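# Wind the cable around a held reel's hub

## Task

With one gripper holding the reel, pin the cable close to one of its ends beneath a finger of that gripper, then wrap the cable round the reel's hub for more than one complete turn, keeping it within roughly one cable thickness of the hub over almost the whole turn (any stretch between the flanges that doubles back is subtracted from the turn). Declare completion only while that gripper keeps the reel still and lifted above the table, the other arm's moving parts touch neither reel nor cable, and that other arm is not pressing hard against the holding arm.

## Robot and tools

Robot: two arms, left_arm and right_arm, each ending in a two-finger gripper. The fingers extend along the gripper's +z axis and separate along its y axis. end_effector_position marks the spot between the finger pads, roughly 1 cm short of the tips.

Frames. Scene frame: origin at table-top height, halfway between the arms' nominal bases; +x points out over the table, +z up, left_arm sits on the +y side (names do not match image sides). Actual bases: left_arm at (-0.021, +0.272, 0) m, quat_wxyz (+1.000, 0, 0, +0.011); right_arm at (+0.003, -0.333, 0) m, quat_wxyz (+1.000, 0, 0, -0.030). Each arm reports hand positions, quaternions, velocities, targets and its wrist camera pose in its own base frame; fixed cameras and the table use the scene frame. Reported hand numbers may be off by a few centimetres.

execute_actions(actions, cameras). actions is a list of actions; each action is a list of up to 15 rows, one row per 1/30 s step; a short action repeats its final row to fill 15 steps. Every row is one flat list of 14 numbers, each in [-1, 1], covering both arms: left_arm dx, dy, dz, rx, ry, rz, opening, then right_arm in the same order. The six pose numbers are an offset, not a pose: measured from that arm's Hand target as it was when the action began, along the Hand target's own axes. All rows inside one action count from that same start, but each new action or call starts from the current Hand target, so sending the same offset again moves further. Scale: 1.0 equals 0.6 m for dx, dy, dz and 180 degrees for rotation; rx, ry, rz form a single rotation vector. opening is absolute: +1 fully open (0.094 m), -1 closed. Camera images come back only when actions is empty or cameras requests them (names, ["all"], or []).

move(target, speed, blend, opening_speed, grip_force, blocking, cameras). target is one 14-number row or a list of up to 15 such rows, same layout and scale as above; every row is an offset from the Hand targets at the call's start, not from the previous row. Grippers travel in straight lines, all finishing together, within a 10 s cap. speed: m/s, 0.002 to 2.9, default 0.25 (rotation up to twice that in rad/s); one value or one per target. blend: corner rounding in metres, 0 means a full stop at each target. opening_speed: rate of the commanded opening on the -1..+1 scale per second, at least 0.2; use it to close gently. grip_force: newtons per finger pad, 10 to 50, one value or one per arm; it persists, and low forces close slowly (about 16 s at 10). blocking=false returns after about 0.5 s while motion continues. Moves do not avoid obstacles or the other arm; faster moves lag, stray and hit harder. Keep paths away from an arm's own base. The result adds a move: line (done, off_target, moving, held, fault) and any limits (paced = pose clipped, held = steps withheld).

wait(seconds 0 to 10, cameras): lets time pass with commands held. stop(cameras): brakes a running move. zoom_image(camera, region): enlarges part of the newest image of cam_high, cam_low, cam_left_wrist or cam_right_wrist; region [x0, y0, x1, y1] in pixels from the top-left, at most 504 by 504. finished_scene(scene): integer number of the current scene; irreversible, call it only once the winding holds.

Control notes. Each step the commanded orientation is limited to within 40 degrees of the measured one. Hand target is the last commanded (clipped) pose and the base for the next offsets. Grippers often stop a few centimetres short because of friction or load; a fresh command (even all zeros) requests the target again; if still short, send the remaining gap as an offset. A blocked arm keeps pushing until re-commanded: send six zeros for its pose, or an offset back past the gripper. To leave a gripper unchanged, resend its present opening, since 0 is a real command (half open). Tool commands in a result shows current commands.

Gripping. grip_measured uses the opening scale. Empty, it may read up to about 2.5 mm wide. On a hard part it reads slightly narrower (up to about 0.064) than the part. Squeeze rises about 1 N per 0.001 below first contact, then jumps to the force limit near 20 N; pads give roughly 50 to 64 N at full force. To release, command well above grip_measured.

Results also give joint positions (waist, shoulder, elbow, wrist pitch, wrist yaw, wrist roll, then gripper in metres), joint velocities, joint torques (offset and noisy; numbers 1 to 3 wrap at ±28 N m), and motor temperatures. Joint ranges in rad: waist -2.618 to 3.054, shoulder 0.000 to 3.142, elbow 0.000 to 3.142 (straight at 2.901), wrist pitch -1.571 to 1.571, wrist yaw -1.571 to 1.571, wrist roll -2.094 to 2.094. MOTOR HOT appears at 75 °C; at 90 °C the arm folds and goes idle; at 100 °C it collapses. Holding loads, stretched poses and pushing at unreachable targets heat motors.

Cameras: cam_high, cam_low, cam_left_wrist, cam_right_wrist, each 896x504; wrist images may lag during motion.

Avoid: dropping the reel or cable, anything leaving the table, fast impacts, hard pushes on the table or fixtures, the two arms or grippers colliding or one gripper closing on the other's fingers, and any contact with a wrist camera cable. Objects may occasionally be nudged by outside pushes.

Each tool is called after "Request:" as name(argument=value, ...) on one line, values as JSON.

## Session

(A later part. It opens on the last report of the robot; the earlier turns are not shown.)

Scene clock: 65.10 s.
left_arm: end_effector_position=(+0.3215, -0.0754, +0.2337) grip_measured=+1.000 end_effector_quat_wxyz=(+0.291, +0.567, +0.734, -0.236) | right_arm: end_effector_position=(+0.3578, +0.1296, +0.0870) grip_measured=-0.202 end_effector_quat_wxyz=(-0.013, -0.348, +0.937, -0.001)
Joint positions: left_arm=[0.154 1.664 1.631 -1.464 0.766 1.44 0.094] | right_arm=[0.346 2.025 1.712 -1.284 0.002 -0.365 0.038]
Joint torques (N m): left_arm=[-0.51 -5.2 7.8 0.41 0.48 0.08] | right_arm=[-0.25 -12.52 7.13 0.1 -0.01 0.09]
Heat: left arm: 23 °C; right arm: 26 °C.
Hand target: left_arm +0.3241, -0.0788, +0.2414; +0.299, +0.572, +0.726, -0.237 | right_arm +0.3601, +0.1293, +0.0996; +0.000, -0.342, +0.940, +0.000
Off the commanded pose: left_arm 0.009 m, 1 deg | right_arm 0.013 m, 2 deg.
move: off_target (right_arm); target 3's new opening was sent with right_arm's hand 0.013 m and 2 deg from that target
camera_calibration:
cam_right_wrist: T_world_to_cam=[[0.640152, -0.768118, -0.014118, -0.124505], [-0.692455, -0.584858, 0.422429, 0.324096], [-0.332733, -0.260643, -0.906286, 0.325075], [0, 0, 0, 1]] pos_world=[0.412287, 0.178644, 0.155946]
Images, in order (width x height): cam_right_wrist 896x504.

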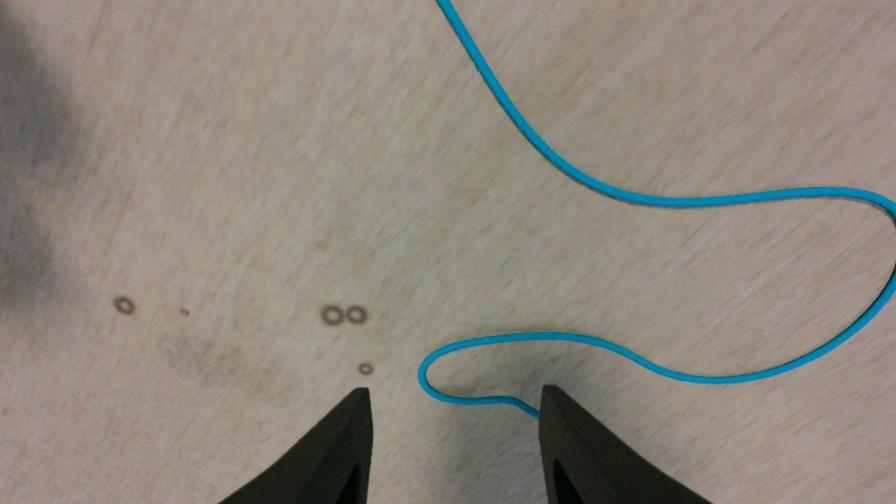

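Request:
move(target=[0,0,0,0,0,0,1,0.1,0,-0.2,0,0,0,-0.2], cameras=["cam_right_wrist","cam_high"])

Request:
zoom_image(camera="cam_high", region=[290, 170, 450, 280])

Scene clock: 67.03 s.
left_arm: end_effector_position=(+0.3215, -0.0754, +0.2337) grip_measured=+1.000 end_effector_quat_wxyz=(+0.291, +0.567, +0.734, -0.236) | right_arm: end_effector_position=(+0.3170, +0.0916, +0.2200) grip_measured=-0.202 end_effector_quat_wxyz=(+0.073, -0.337, +0.939, -0.006)
Joint positions: left_arm=[0.154 1.664 1.631 -1.464 0.766 1.44 0.094] | right_arm=[0.28 1.713 1.829 -1.541 0.002 -0.41 0.038]
Joint torques (N m): left_arm=[-0.7 -5.33 7.8 0.36 0.47 0.11] | right_arm=[-0.17 -7.15 5.57 0.47 -0.02 -0.11]
Heat: left arm: 23 °C; right arm: 26 °C.
Hand target: left_arm +0.3241, -0.0788, +0.2414; +0.299, +0.572, +0.726, -0.237 | right_arm +0.3141, +0.0905, +0.2197; +0.000, -0.342, +0.940, +0.000
Off the commanded pose: left_arm 0.009 m, 1 deg | right_arm 0.003 m, 8 deg.
joint sent to its limit (right arm) — joint 4 (wrist pitch), lower limit. The joint targets are off in orientation, not in position.
move: off_target (right_arm)
camera_calibration:
cam_right_wrist: T_world_to_cam=[[0.620288, -0.782714, 0.051003, -0.132406], [-0.762676, -0.586665, 0.272304, 0.272954], [-0.183215, -0.207806, -0.960858, 0.38193], [0, 0, 0, 1]] pos_world=[0.36028, 0.135864, 0.299407]
Images, in order (width x height): cam_high 896x504, cam_right_wrist 896x504.

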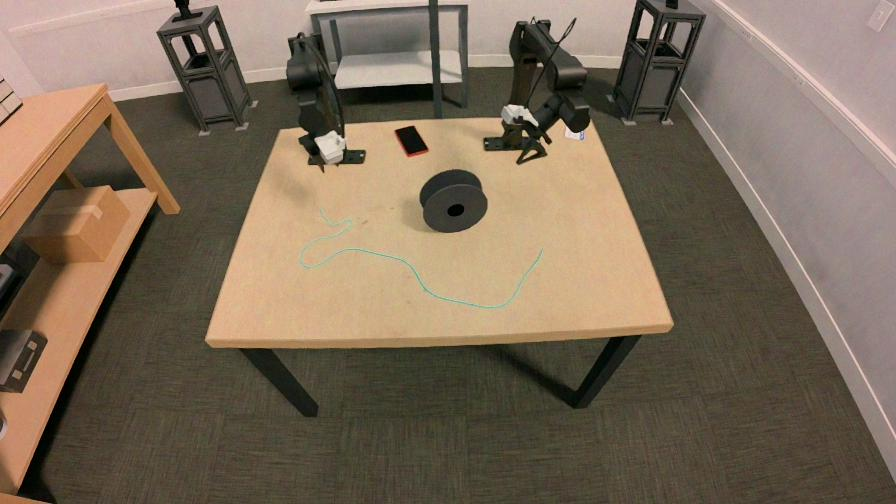

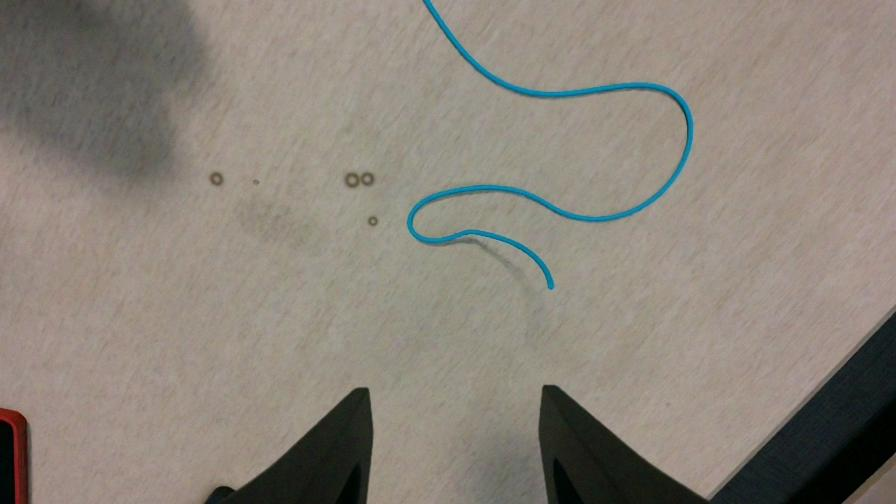

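Scaled by 3.150 from the camera's 896x504 image, which has a finer 1280x720 frame.

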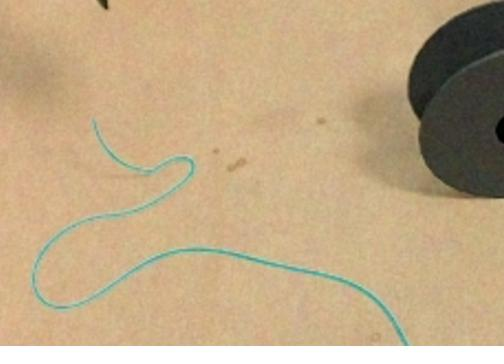

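Request:
move(target=[0.258,0.235,0.075,-0.158,0,-0.158,-0.3,-0.227,0.087,-0.073,-0.1415,-0.222,-0.3415,0.9], speed=0.3, cameras=["all"])

Scene clock: 79.80 s.
left_arm: end_effector_position=(+0.4433, +0.0287, +0.1034) grip_measured=-0.299 end_effector_quat_wxyz=(+0.361, +0.292, +0.878, -0.115) | right_arm: end_effector_position=(+0.3843, +0.2144, +0.2636) grip_measured=+0.899 end_effector_quat_wxyz=(-0.305, +0.705, -0.590, -0.251)
Joint positions: left_arm=[0.291 1.809 1.235 -0.46 0.593 0.766 0.033] | right_arm=[0.212 2.077 2.274 -1.541 -0.787 -1.441 0.089]
Joint torques (N m): left_arm=[0.51 -7.24 4.88 1.32 0.35 -0.04] | right_arm=[-0.03 -8.95 6.98 0.58 -0.64 -0.17]
Heat: left arm: 23 °C; right arm: 26 °C.
Hand target: left_arm +0.4429, +0.0298, +0.1001; +0.363, +0.288, +0.878, -0.119 | right_arm +0.3849, +0.2181, +0.2635; -0.233, +0.733, -0.562, -0.304
Off the commanded pose: left_arm 0.004 m, 1 deg | right_arm 0.004 m, 11 deg.
joint sent to its limit (right arm) — joint 4 (wrist pitch), lower limit. The joint targets are off in orientation, not in position.
move: off_target (right_arm)
camera_calibration:
cam_left_wrist: T_world_to_cam=[[-0.570501, -0.821284, -0.00459912, 0.277161], [-0.777424, 0.541823, -0.319436, 0.397456], [0.26484, -0.178663, -0.947597, 0.0753115], [0, 0, 0, 1]] pos_world=[0.447167, 0.0257327, 0.199602]
cam_right_wrist: T_world_to_cam=[[0.98661, 0.113038, 0.117572, -0.430582], [0.149949, -0.912227, -0.381256, 0.275873], [0.0641559, 0.393781, -0.916963, 0.226035], [0, 0, 0, 1]] pos_world=[0.368949, 0.211322, 0.363068]

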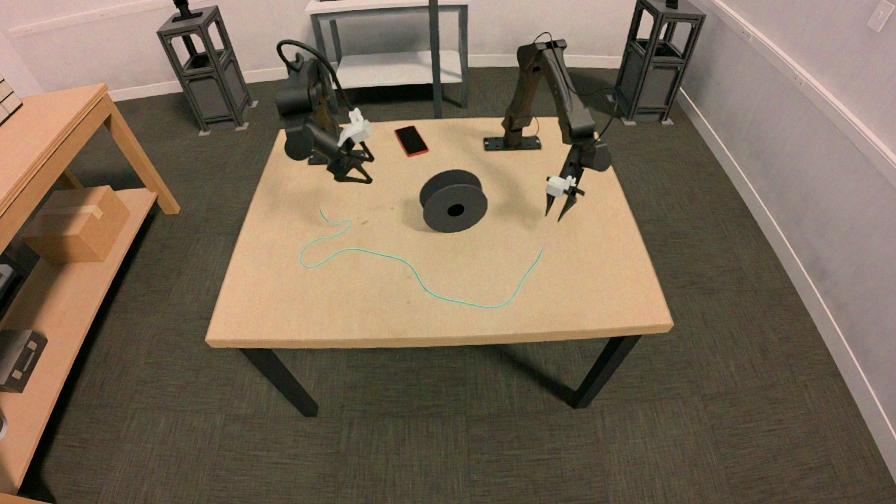

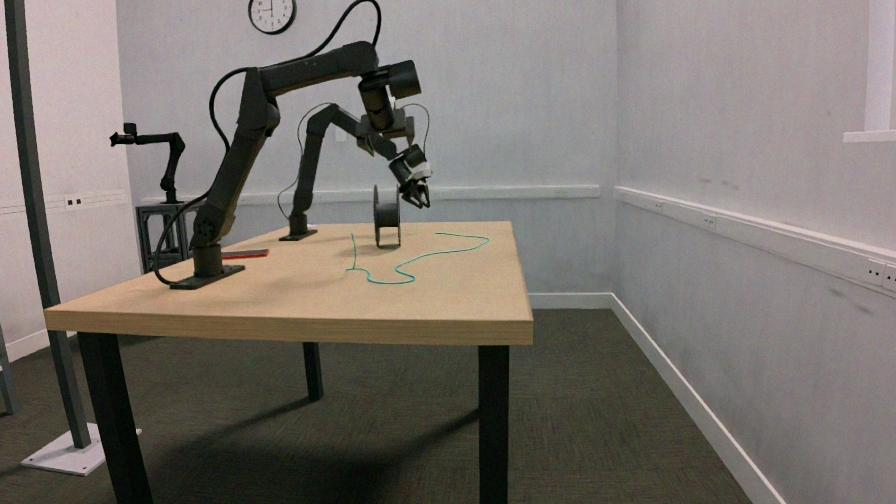

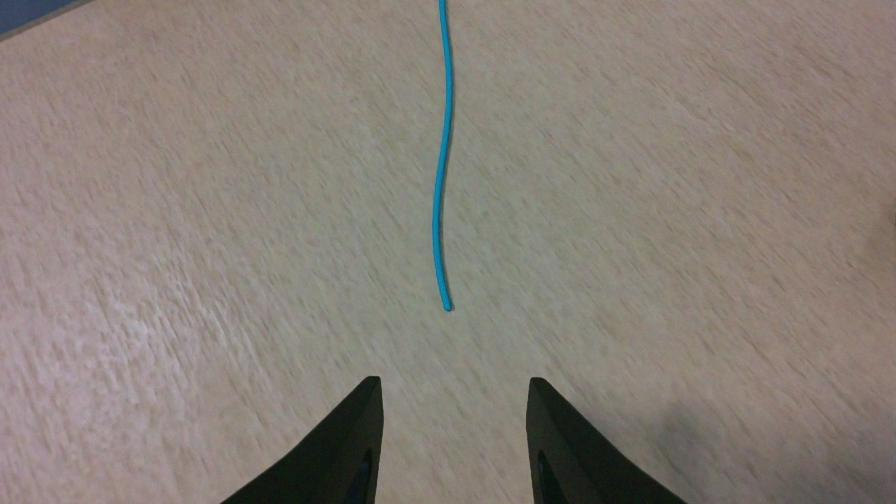

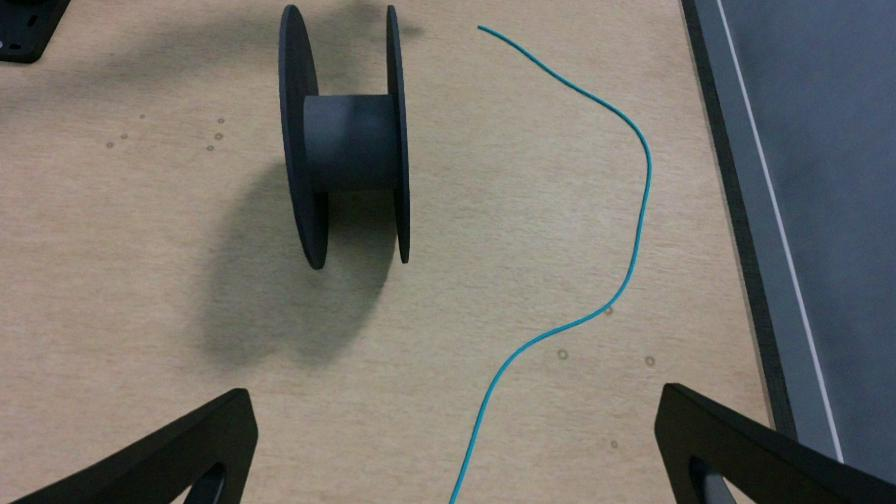

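Request:
move(target=[0.0235,0.007,0.165,0,0,0,-0.5,0,0,0,0,0,0,0.9], speed=0.15, cameras=["cam_left_wrist","cam_low"])

Scene clock: 82.03 s.
left_arm: end_effector_position=(+0.4854, +0.0013, +0.0223) grip_measured=-0.499 end_effector_quat_wxyz=(+0.357, +0.284, +0.882, -0.120) | right_arm: end_effector_position=(+0.3843, +0.2145, +0.2637) grip_measured=+0.899 end_effector_quat_wxyz=(-0.305, +0.705, -0.589, -0.251)
Joint positions: left_arm=[0.193 2.06 1.225 -0.153 0.541 0.651 0.024] | right_arm=[0.212 2.077 2.274 -1.541 -0.787 -1.442 0.089]
Joint torques (N m): left_arm=[-0.91 -7.2 6.86 1.46 0.22 -0.09] | right_arm=[0.05 -8.94 7.05 0.59 -0.66 -0.13]
Heat: left arm: 23 °C; right arm: 26 °C.
Hand target: left_arm +0.4936, -0.0022, +0.0199; +0.363, +0.288, +0.878, -0.119 | right_arm +0.3849, +0.2181, +0.2636; -0.233, +0.733, -0.562, -0.304
Off the commanded pose: left_arm 0.009 m, 1 deg | right_arm 0.004 m, 11 deg.
joint sent to its limit (right arm) — joint 4 (wrist pitch), lower limit. The joint targets are off in orientation, not in position.
move: off_target (right_arm)
camera_calibration:
cam_left_wrist: T_world_to_cam=[[-0.560906, -0.827792, 0.0120381, 0.273253], [-0.787848, 0.52926, -0.314928, 0.424076], [0.254324, -0.186129, -0.949039, -0.0124997], [0, 0, 0, 1]] pos_world=[0.490556, -0.000576767, 0.118401]
Images, in order (width x height): cam_low 896x504, cam_left_wrist 896x504.

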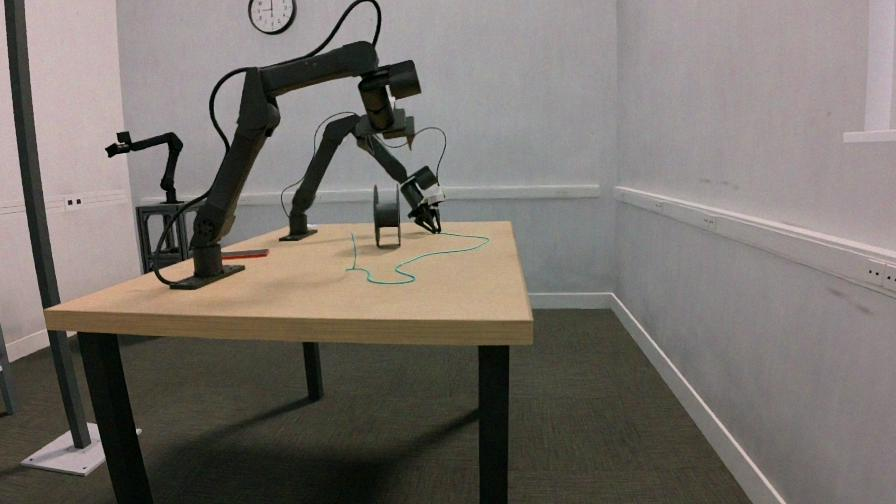

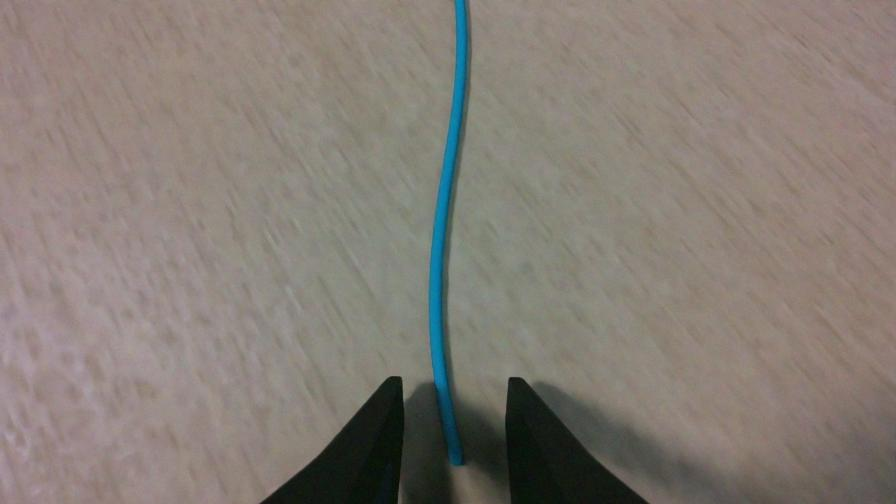

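Request:
move(target=[[0.012,0,0.025,0,0,0,-0.5,0,0,0,0,0,0,0.9],[0.012,0,0.025,0,0,0,-1,0,0,0,0,0,0,0.9]], speed=0.06, opening_speed=1, cameras=["cam_left_wrist"])

Scene clock: 84.50 s.
left_arm: end_effector_position=(+0.5013, +0.0017, +0.0220) grip_measured=-0.988 end_effector_quat_wxyz=(+0.385, +0.289, +0.870, -0.109) | right_arm: end_effector_position=(+0.3843, +0.2145, +0.2637) grip_measured=+0.899 end_effector_quat_wxyz=(-0.305, +0.705, -0.589, -0.251)
Joint positions: left_arm=[0.189 2.093 1.23 -0.055 0.545 0.642 0.001] | right_arm=[0.212 2.077 2.274 -1.541 -0.787 -1.442 0.089]
Joint torques (N m): left_arm=[-1.51 -6.56 6.15 1.16 0.12 -0.08] | right_arm=[0.02 -9.01 7.08 0.6 -0.66 -0.14]
Heat: left arm: 23 °C; right arm: 27 °C.
Hand target: left_arm +0.4981, -0.0055, +0.0044; +0.363, +0.288, +0.878, -0.119 | right_arm +0.3849, +0.2181, +0.2636; -0.233, +0.733, -0.562, -0.304
Off the commanded pose: left_arm 0.019 m, 3 deg | right_arm 0.004 m, 11 deg.
joint sent to its limit (right arm) — joint 4 (wrist pitch), lower limit. The joint targets are off in orientation, not in position.
move: off_target (left_arm, right_arm); target 2's new opening was sent with left_arm's hand 0.018 m and 2 deg from that target
camera_calibration:
cam_left_wrist: T_world_to_cam=[[-0.560222, -0.827862, -0.0281949, 0.283103], [-0.765652, 0.530513, -0.363777, 0.426174], [0.316115, -0.182209, -0.931059, -0.048045], [0, 0, 0, 1]] pos_world=[0.500089, -0.000474735, 0.118282]
Images, in order (width x height): cam_left_wrist 896x504.

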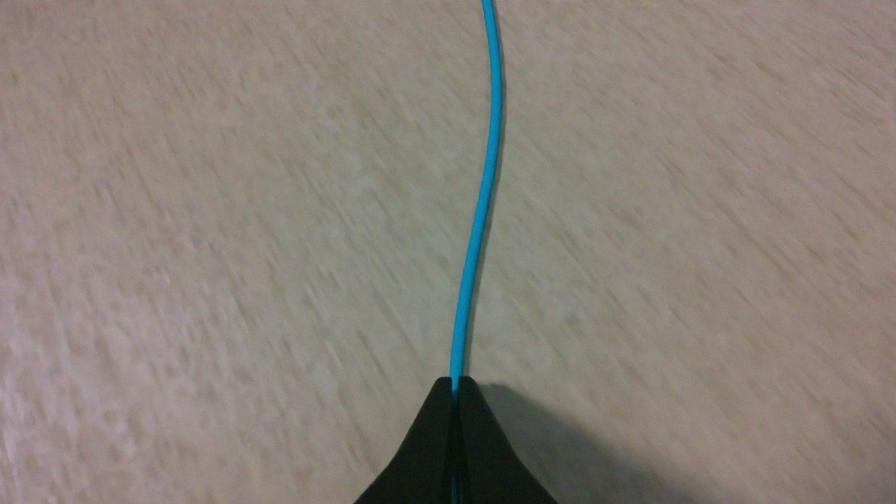

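Request:
move(target=[-0.1,0,-0.1,0,0,0,-1,0,0,0,0,0,0,0.9], speed=0.1, cameras=["cam_left_wrist"])

Scene clock: 86.50 s.
left_arm: end_effector_position=(+0.4897, -0.0031, +0.0653) grip_measured=-0.989 end_effector_quat_wxyz=(+0.340, +0.281, +0.889, -0.126) | right_arm: end_effector_position=(+0.3843, +0.2145, +0.2637) grip_measured=+0.899 end_effector_quat_wxyz=(-0.305, +0.705, -0.589, -0.251)
Joint positions: left_arm=[0.178 2.007 1.361 -0.375 0.527 0.639 0.001] | right_arm=[0.212 2.077 2.274 -1.541 -0.787 -1.442 0.089]
Joint torques (N m): left_arm=[-0.62 -11.32 7.79 1.17 0.3 -0.02] | right_arm=[0.05 -8.96 7.06 0.59 -0.66 -0.14]
Heat: left arm: 24 °C; right arm: 27 °C.
Hand target: left_arm +0.4982, -0.0056, +0.0891; +0.363, +0.288, +0.878, -0.119 | right_arm +0.3849, +0.2181, +0.2636; -0.233, +0.733, -0.562, -0.304
Off the commanded pose: left_arm 0.026 m, 3 deg | right_arm 0.004 m, 11 deg.
joint sent to its limit (right arm) — joint 4 (wrist pitch), lower limit. The joint targets are off in orientation, not in position.
move: off_target (left_arm, right_arm)
camera_calibration:
cam_left_wrist: T_world_to_cam=[[-0.558785, -0.828562, 0.0352716, 0.268902], [-0.800498, 0.527769, -0.284011, 0.447518], [0.216705, -0.186936, -0.958172, 0.0455027], [0, 0, 0, 1]] pos_world=[0.498636, -0.00487786, 0.161215]
Images, in order (width x height): cam_left_wrist 896x504.

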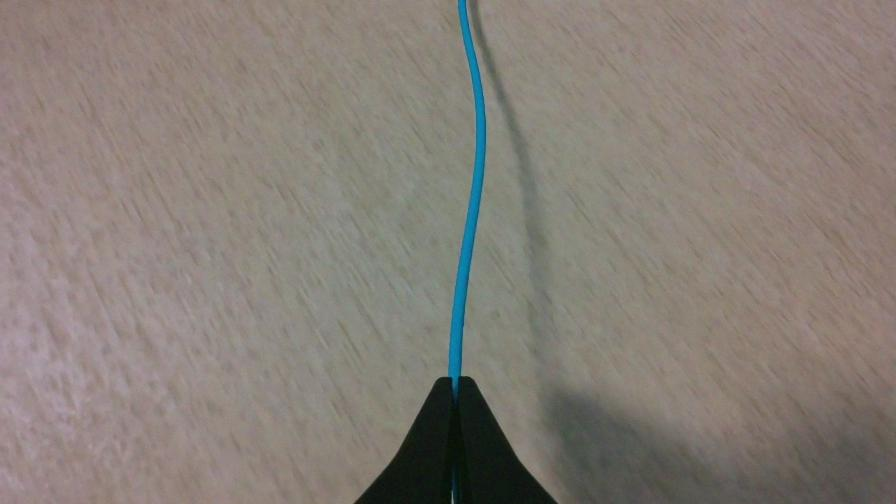

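Request:
move(target=[[-0.239,-0.076,-0.329,0.06,0,0.06,-1,0.146,0.003,-0.146,0,0,0,0.9],[-0.169,-0.287,-0.352,0.181,0,0.181,-1,0.146,0.003,-0.146,0,0,0,0.9]], speed=0.2, blend=0.03, cameras=["all"])

Scene clock: 91.10 s.
left_arm: end_effector_position=(+0.3418, -0.0931, +0.3015) grip_measured=-0.989 end_effector_quat_wxyz=(+0.332, +0.578, +0.717, -0.205) | right_arm: end_effector_position=(+0.4244, +0.0957, +0.2499) grip_measured=+0.899 end_effector_quat_wxyz=(-0.350, +0.677, -0.619, -0.191)
Joint positions: left_arm=[0.094 1.718 1.952 -1.559 0.772 1.35 0.001] | right_arm=[-0.085 2.077 2.213 -1.541 -0.807 -1.673 0.089]
Joint torques (N m): left_arm=[-0.32 -7.97 4.19 0.7 0.6 0.13] | right_arm=[0.01 -13.91 4.7 0.48 -0.56 -0.12]
Heat: left arm: 25 °C; right arm: 27 °C.
Hand target: left_arm +0.3341, -0.0987, +0.3104; +0.287, +0.608, +0.696, -0.252 | right_arm +0.4152, +0.0981, +0.2635; -0.233, +0.733, -0.562, -0.304
Off the commanded pose: left_arm 0.013 m, 9 deg | right_arm 0.016 m, 21 deg.
joint sent to its limit (left arm) — joint 4 (wrist pitch), lower limit. The joint targets are off in orientation, not in position.
joint sent to its limit (right arm) — joint 4 (wrist pitch), lower limit. The joint targets are off in orientation, not in position.
move: off_target (left_arm, right_arm)
camera_calibration:
cam_left_wrist: T_world_to_cam=[[-0.956375, -0.279267, -0.0857729, 0.327035], [-0.235188, 0.910162, -0.341015, 0.303247], [0.173301, -0.305965, -0.936137, 0.284084], [0, 0, 0, 1]] pos_world=[0.334856, -0.0977546, 0.397404]
cam_right_wrist: T_world_to_cam=[[0.974944, -0.0175332, 0.22176, -0.463657], [0.0663077, -0.928667, -0.364939, 0.189318], [0.21234, 0.370499, -0.904236, 0.193858], [0, 0, 0, 1]] pos_world=[0.398322, 0.09586, 0.347204]

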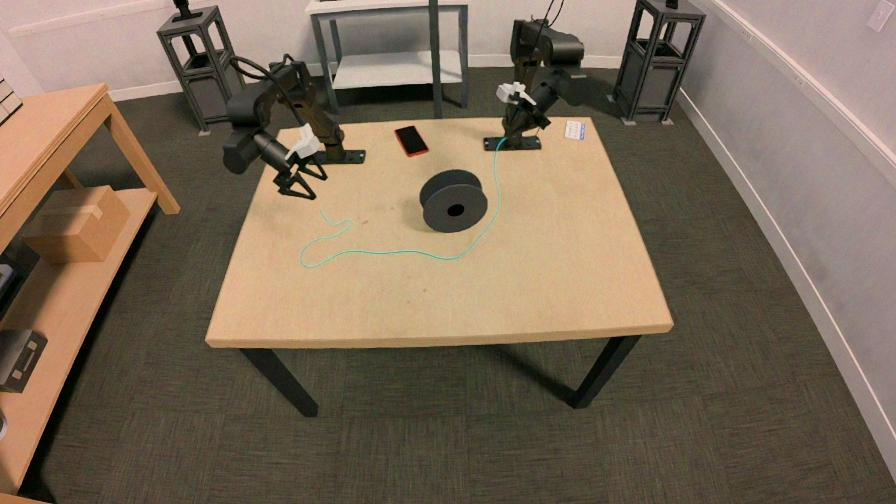

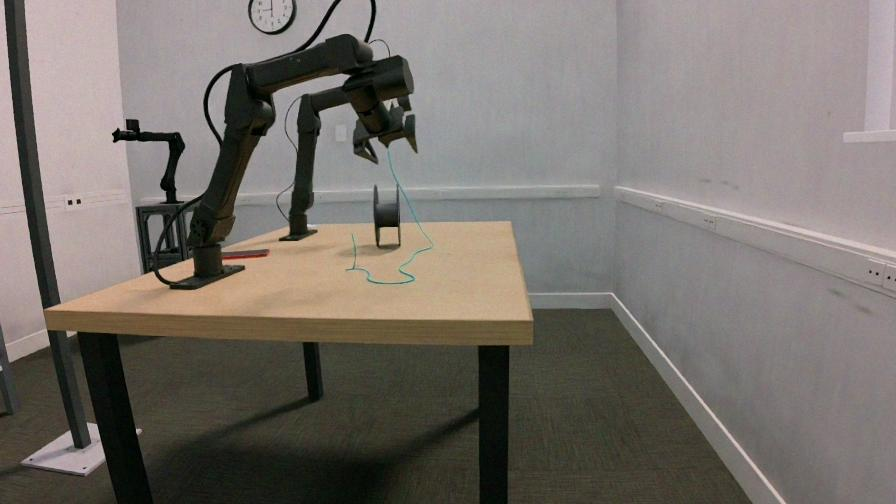

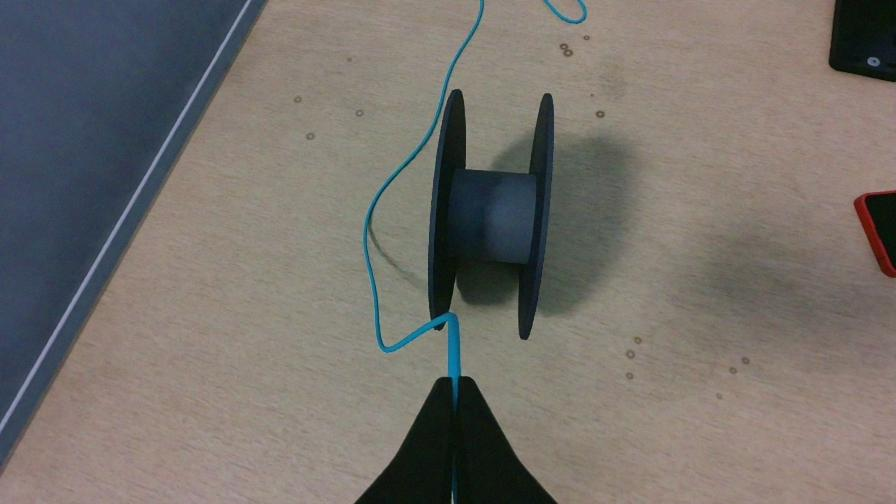

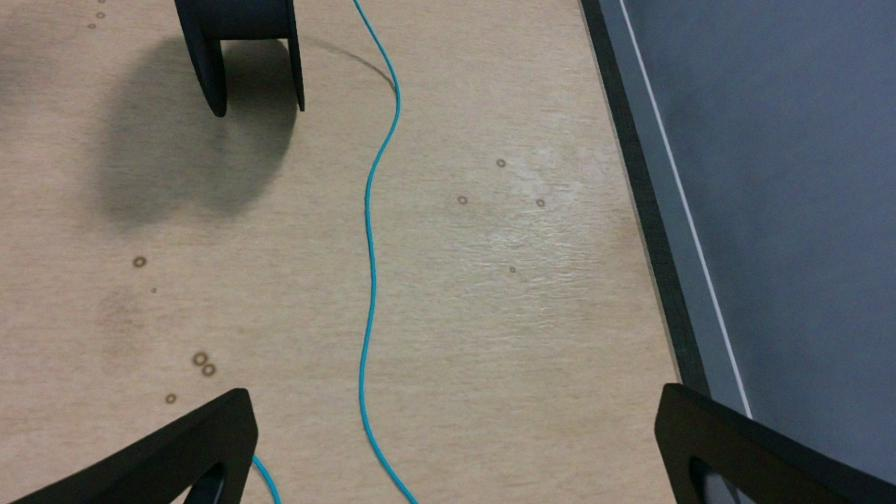

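Request:
move(target=[0,0,0,0,0,0,-1,0.272,0.244,-0.24,0.236,0,0.236,0.5], speed=0.3)

Request:
move(target=[[-0.306,0.017,0.306,0,0,0,-1,0,0,0,0,0,0,0.5],[-0.133,-0.1375,0.675,0,0,0,-1,0,0,0,0,0,0,0.5]], speed=0.2, blend=0.03, cameras=["all"])

Scene clock: 96.53 s.
left_arm: end_effector_position=(+0.3418, -0.0931, +0.3015) grip_measured=-0.989 end_effector_quat_wxyz=(+0.332, +0.578, +0.717, -0.205) | right_arm: end_effector_position=(+0.3336, -0.1571, +0.2419) grip_measured=+0.501 end_effector_quat_wxyz=(+0.358, -0.347, +0.858, +0.122)
Joint positions: left_arm=[0.094 1.718 1.952 -1.559 0.772 1.351 0.001] | right_arm=[-0.792 1.841 1.872 -1.537 -0.774 -1.533 0.071]
Joint torques (N m): left_arm=[-0.4 -7.98 4.21 0.65 0.6 0.09] | right_arm=[0.25 -10.59 5.2 0.21 -0.53 0.07]
Heat: left arm: 25 °C; right arm: 27 °C.
Hand target: left_arm +0.3341, -0.0987, +0.3104; +0.287, +0.608, +0.696, -0.252 | right_arm +0.3300, -0.1497, +0.2498; +0.353, -0.353, +0.854, +0.147
Off the commanded pose: left_arm 0.013 m, 9 deg | right_arm 0.011 m, 3 deg.
joint sent to its limit (left arm) — joint 4 (wrist pitch), lower limit. The joint targets are off in orientation, not in position.
joint sent to its limit (right arm) — joint 4 (wrist pitch), lower limit. The joint targets are off in orientation, not in position.
move: off_target (left_arm, right_arm)

Scene clock: 100.03 s.
left_arm: end_effector_position=(+0.2977, -0.4476, +0.0825) grip_measured=-0.989 end_effector_quat_wxyz=(+0.285, +0.610, +0.696, -0.249) | right_arm: end_effector_position=(+0.3336, -0.1571, +0.2419) grip_measured=+0.501 end_effector_quat_wxyz=(+0.358, -0.346, +0.858, +0.122)
Joint positions: left_arm=[-0.856 2.067 1.482 -0.299 0.396 0.439 0.001] | right_arm=[-0.792 1.841 1.872 -1.537 -0.774 -1.533 0.071]
Joint torques (N m): left_arm=[-0.2 -9.55 5.29 1.56 0.18 -0.09] | right_arm=[0.29 -10.52 5.15 0.22 -0.52 0.08]
Heat: left arm: 26 °C; right arm: 26 °C.
Hand target: left_arm +0.2974, -0.4490, +0.0800; +0.287, +0.608, +0.696, -0.252 | right_arm +0.3300, -0.1497, +0.2498; +0.353, -0.353, +0.854, +0.147
Off the commanded pose: left_arm 0.003 m, 0 deg | right_arm 0.011 m, 3 deg.
joint sent to its limit (right arm) — joint 4 (wrist pitch), lower limit. The joint targets are off in orientation, not in position.
move: off_target (right_arm)
camera_calibration:
cam_left_wrist: T_world_to_cam=[[-0.98654, -0.16349, 0.00309128, 0.22054], [-0.155933, 0.934912, -0.318785, 0.52652], [0.0492279, -0.314976, -0.947822, 0.012171], [0, 0, 0, 1]] pos_world=[0.299074, -0.45236, 0.178701]
cam_right_wrist: T_world_to_cam=[[0.67794, -0.734787, 0.0220103, -0.343097], [-0.681024, -0.639046, -0.35753, 0.250612], [0.276774, 0.227394, -0.933642, 0.262655], [0, 0, 0, 1]] pos_world=[0.330576, -0.151677, 0.342378]

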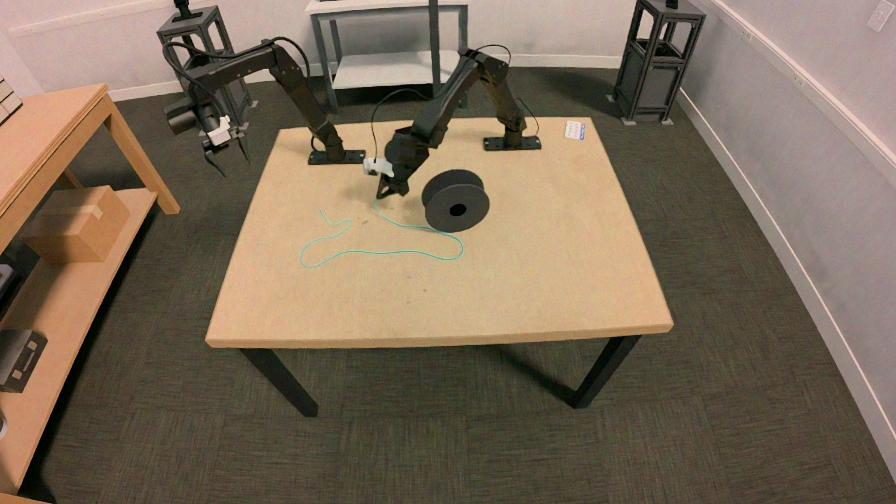

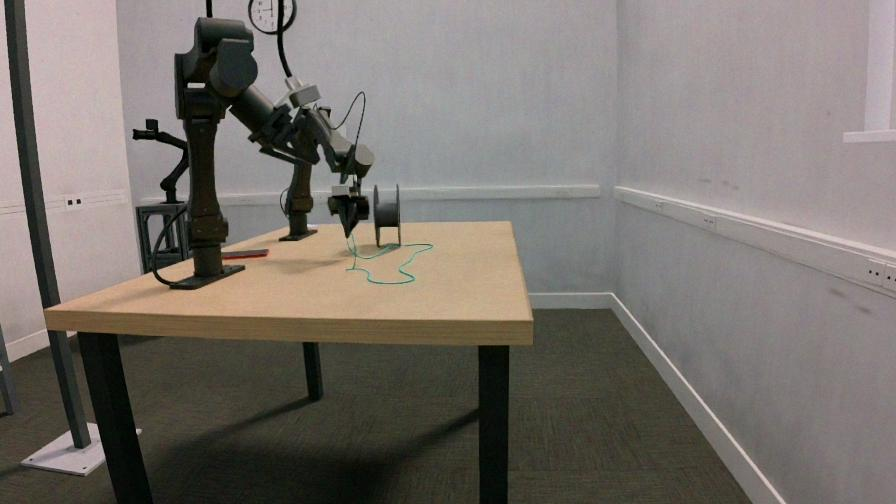

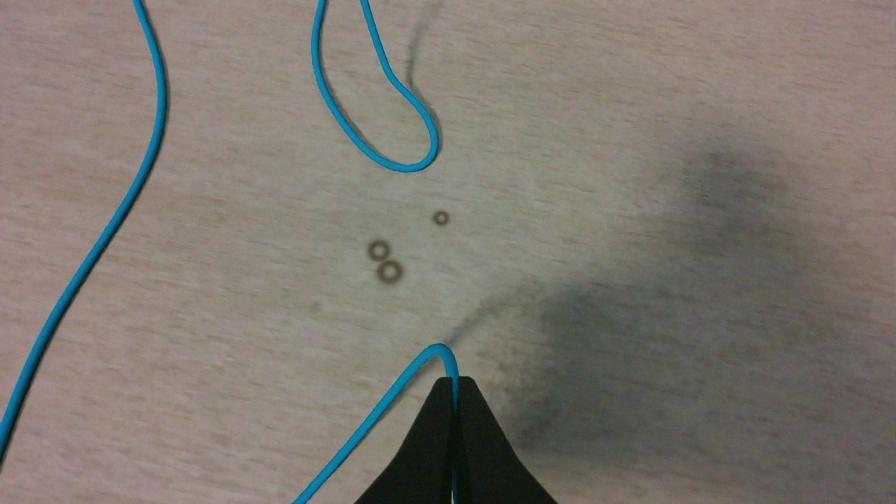

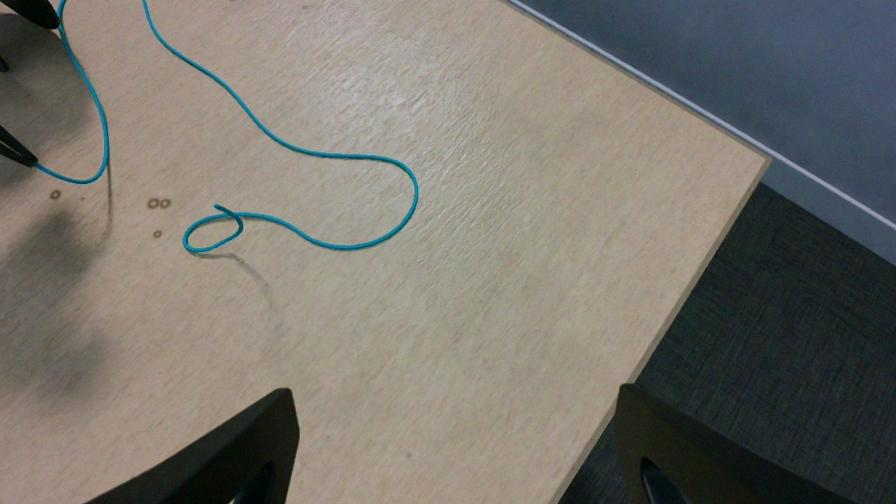

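Request:
zoom_image(camera="cam_high", region=[340, 150, 500, 270])

Request:
zoom_image(camera="cam_low", region=[310, 170, 450, 290])

Scaled by 3.150 from the camera's 896x504 image, which has a finer 1280x720 frame.

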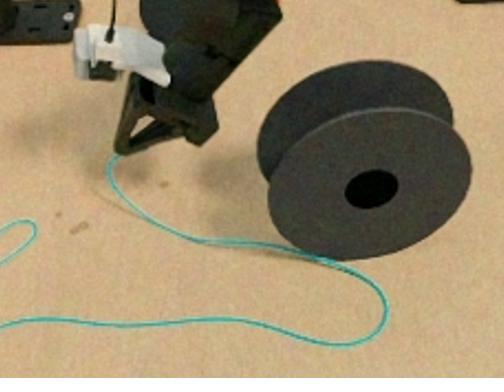

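Scaled by 3.600 from the camera's 896x504 image, which has a finer 1280x720 frame.

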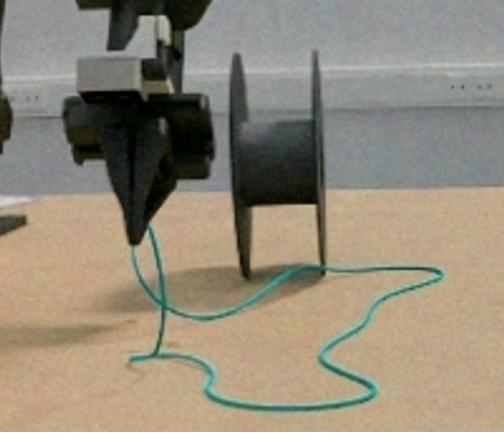

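Request:
move(target=[-0.082,-0.217,0.106,0,0,0,-1,0,0,0,0,0,0,0.5], speed=0.12, cameras=["all"])

Request:
zoom_image(camera="cam_high", region=[290, 130, 530, 290])

Scene clock: 105.73 s.
left_arm: end_effector_position=(+0.1728, -0.5336, +0.0595) grip_measured=-0.989 end_effector_quat_wxyz=(+0.269, +0.615, +0.700, -0.244) | right_arm: end_effector_position=(+0.3336, -0.1571, +0.2419) grip_measured=+0.501 end_effector_quat_wxyz=(+0.358, -0.346, +0.858, +0.122)
Joint positions: left_arm=[-1.205 2.139 1.507 -0.211 0.17 0.172 0.001] | right_arm=[-0.792 1.841 1.872 -1.537 -0.774 -1.533 0.071]
Joint torques (N m): left_arm=[0.24 -9.44 8.59 1.67 0.07 -0.07] | right_arm=[0.29 -10.56 5.22 0.22 -0.53 0.07]
Heat: left arm: 26 °C; right arm: 26 °C.
Hand target: left_arm +0.1789, -0.5454, +0.0699; +0.287, +0.608, +0.696, -0.252 | right_arm +0.3300, -0.1497, +0.2498; +0.353, -0.353, +0.854, +0.147
Off the commanded pose: left_arm 0.017 m, 2 deg | right_arm 0.011 m, 3 deg.
joint sent to its limit (right arm) — joint 4 (wrist pitch), lower limit. The joint targets are off in orientation, not in position.
move: off_target (left_arm, right_arm)
camera_calibration:
cam_left_wrist: T_world_to_cam=[[-0.987694, -0.155846, 0.0131207, 0.087004], [-0.153015, 0.945581, -0.287163, 0.58341], [0.0323465, -0.285637, -0.957792, -0.0113549], [0, 0, 0, 1]] pos_world=[0.175571, -0.541345, 0.155517]
cam_right_wrist: T_world_to_cam=[[0.67794, -0.734787, 0.0220103, -0.343097], [-0.681024, -0.639046, -0.35753, 0.250612], [0.276774, 0.227394, -0.933642, 0.262655], [0, 0, 0, 1]] pos_world=[0.330576, -0.151677, 0.342378]

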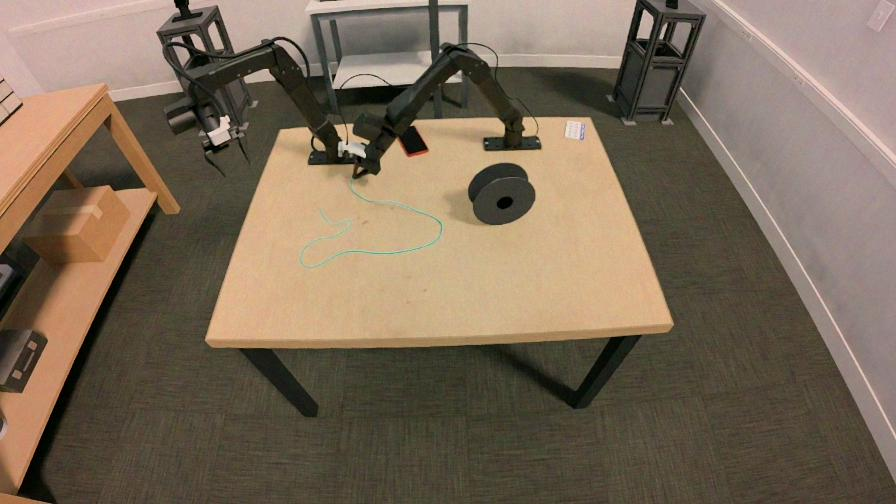

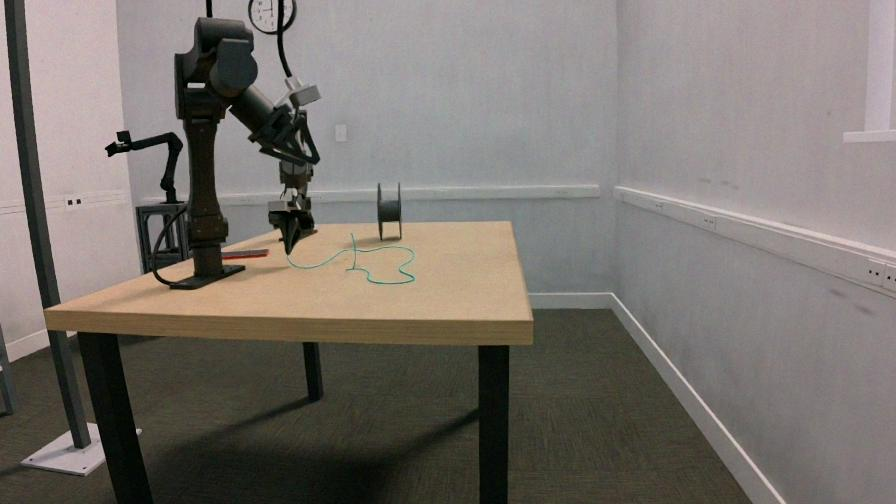

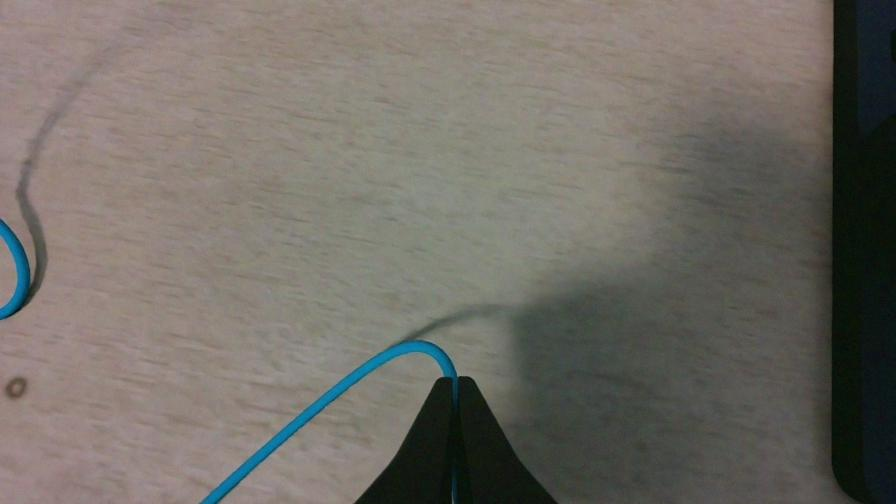

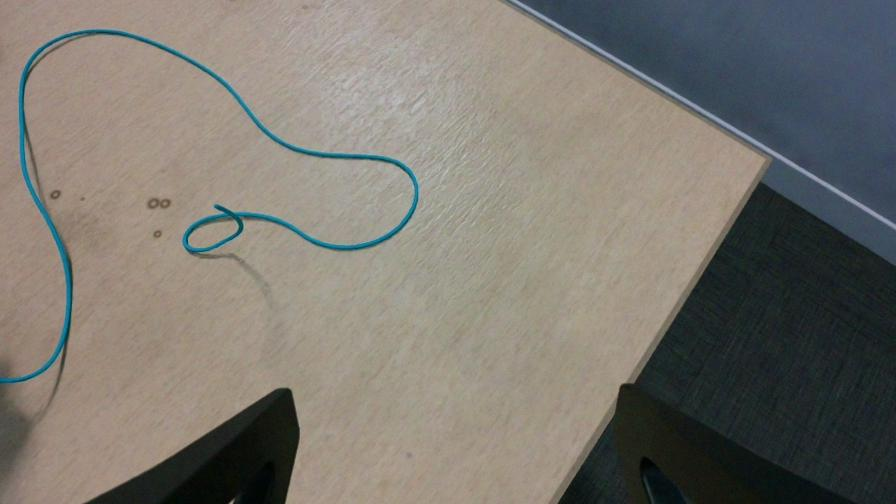

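Scaled by 2.100 from the camera's 896x504 image, which has a finer 1280x720 frame.

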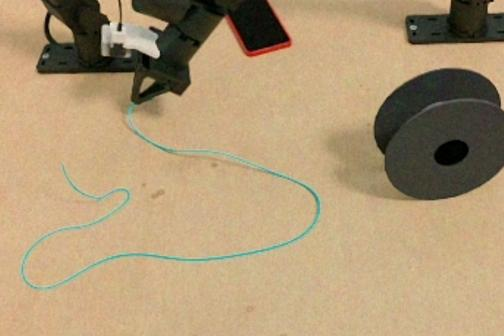

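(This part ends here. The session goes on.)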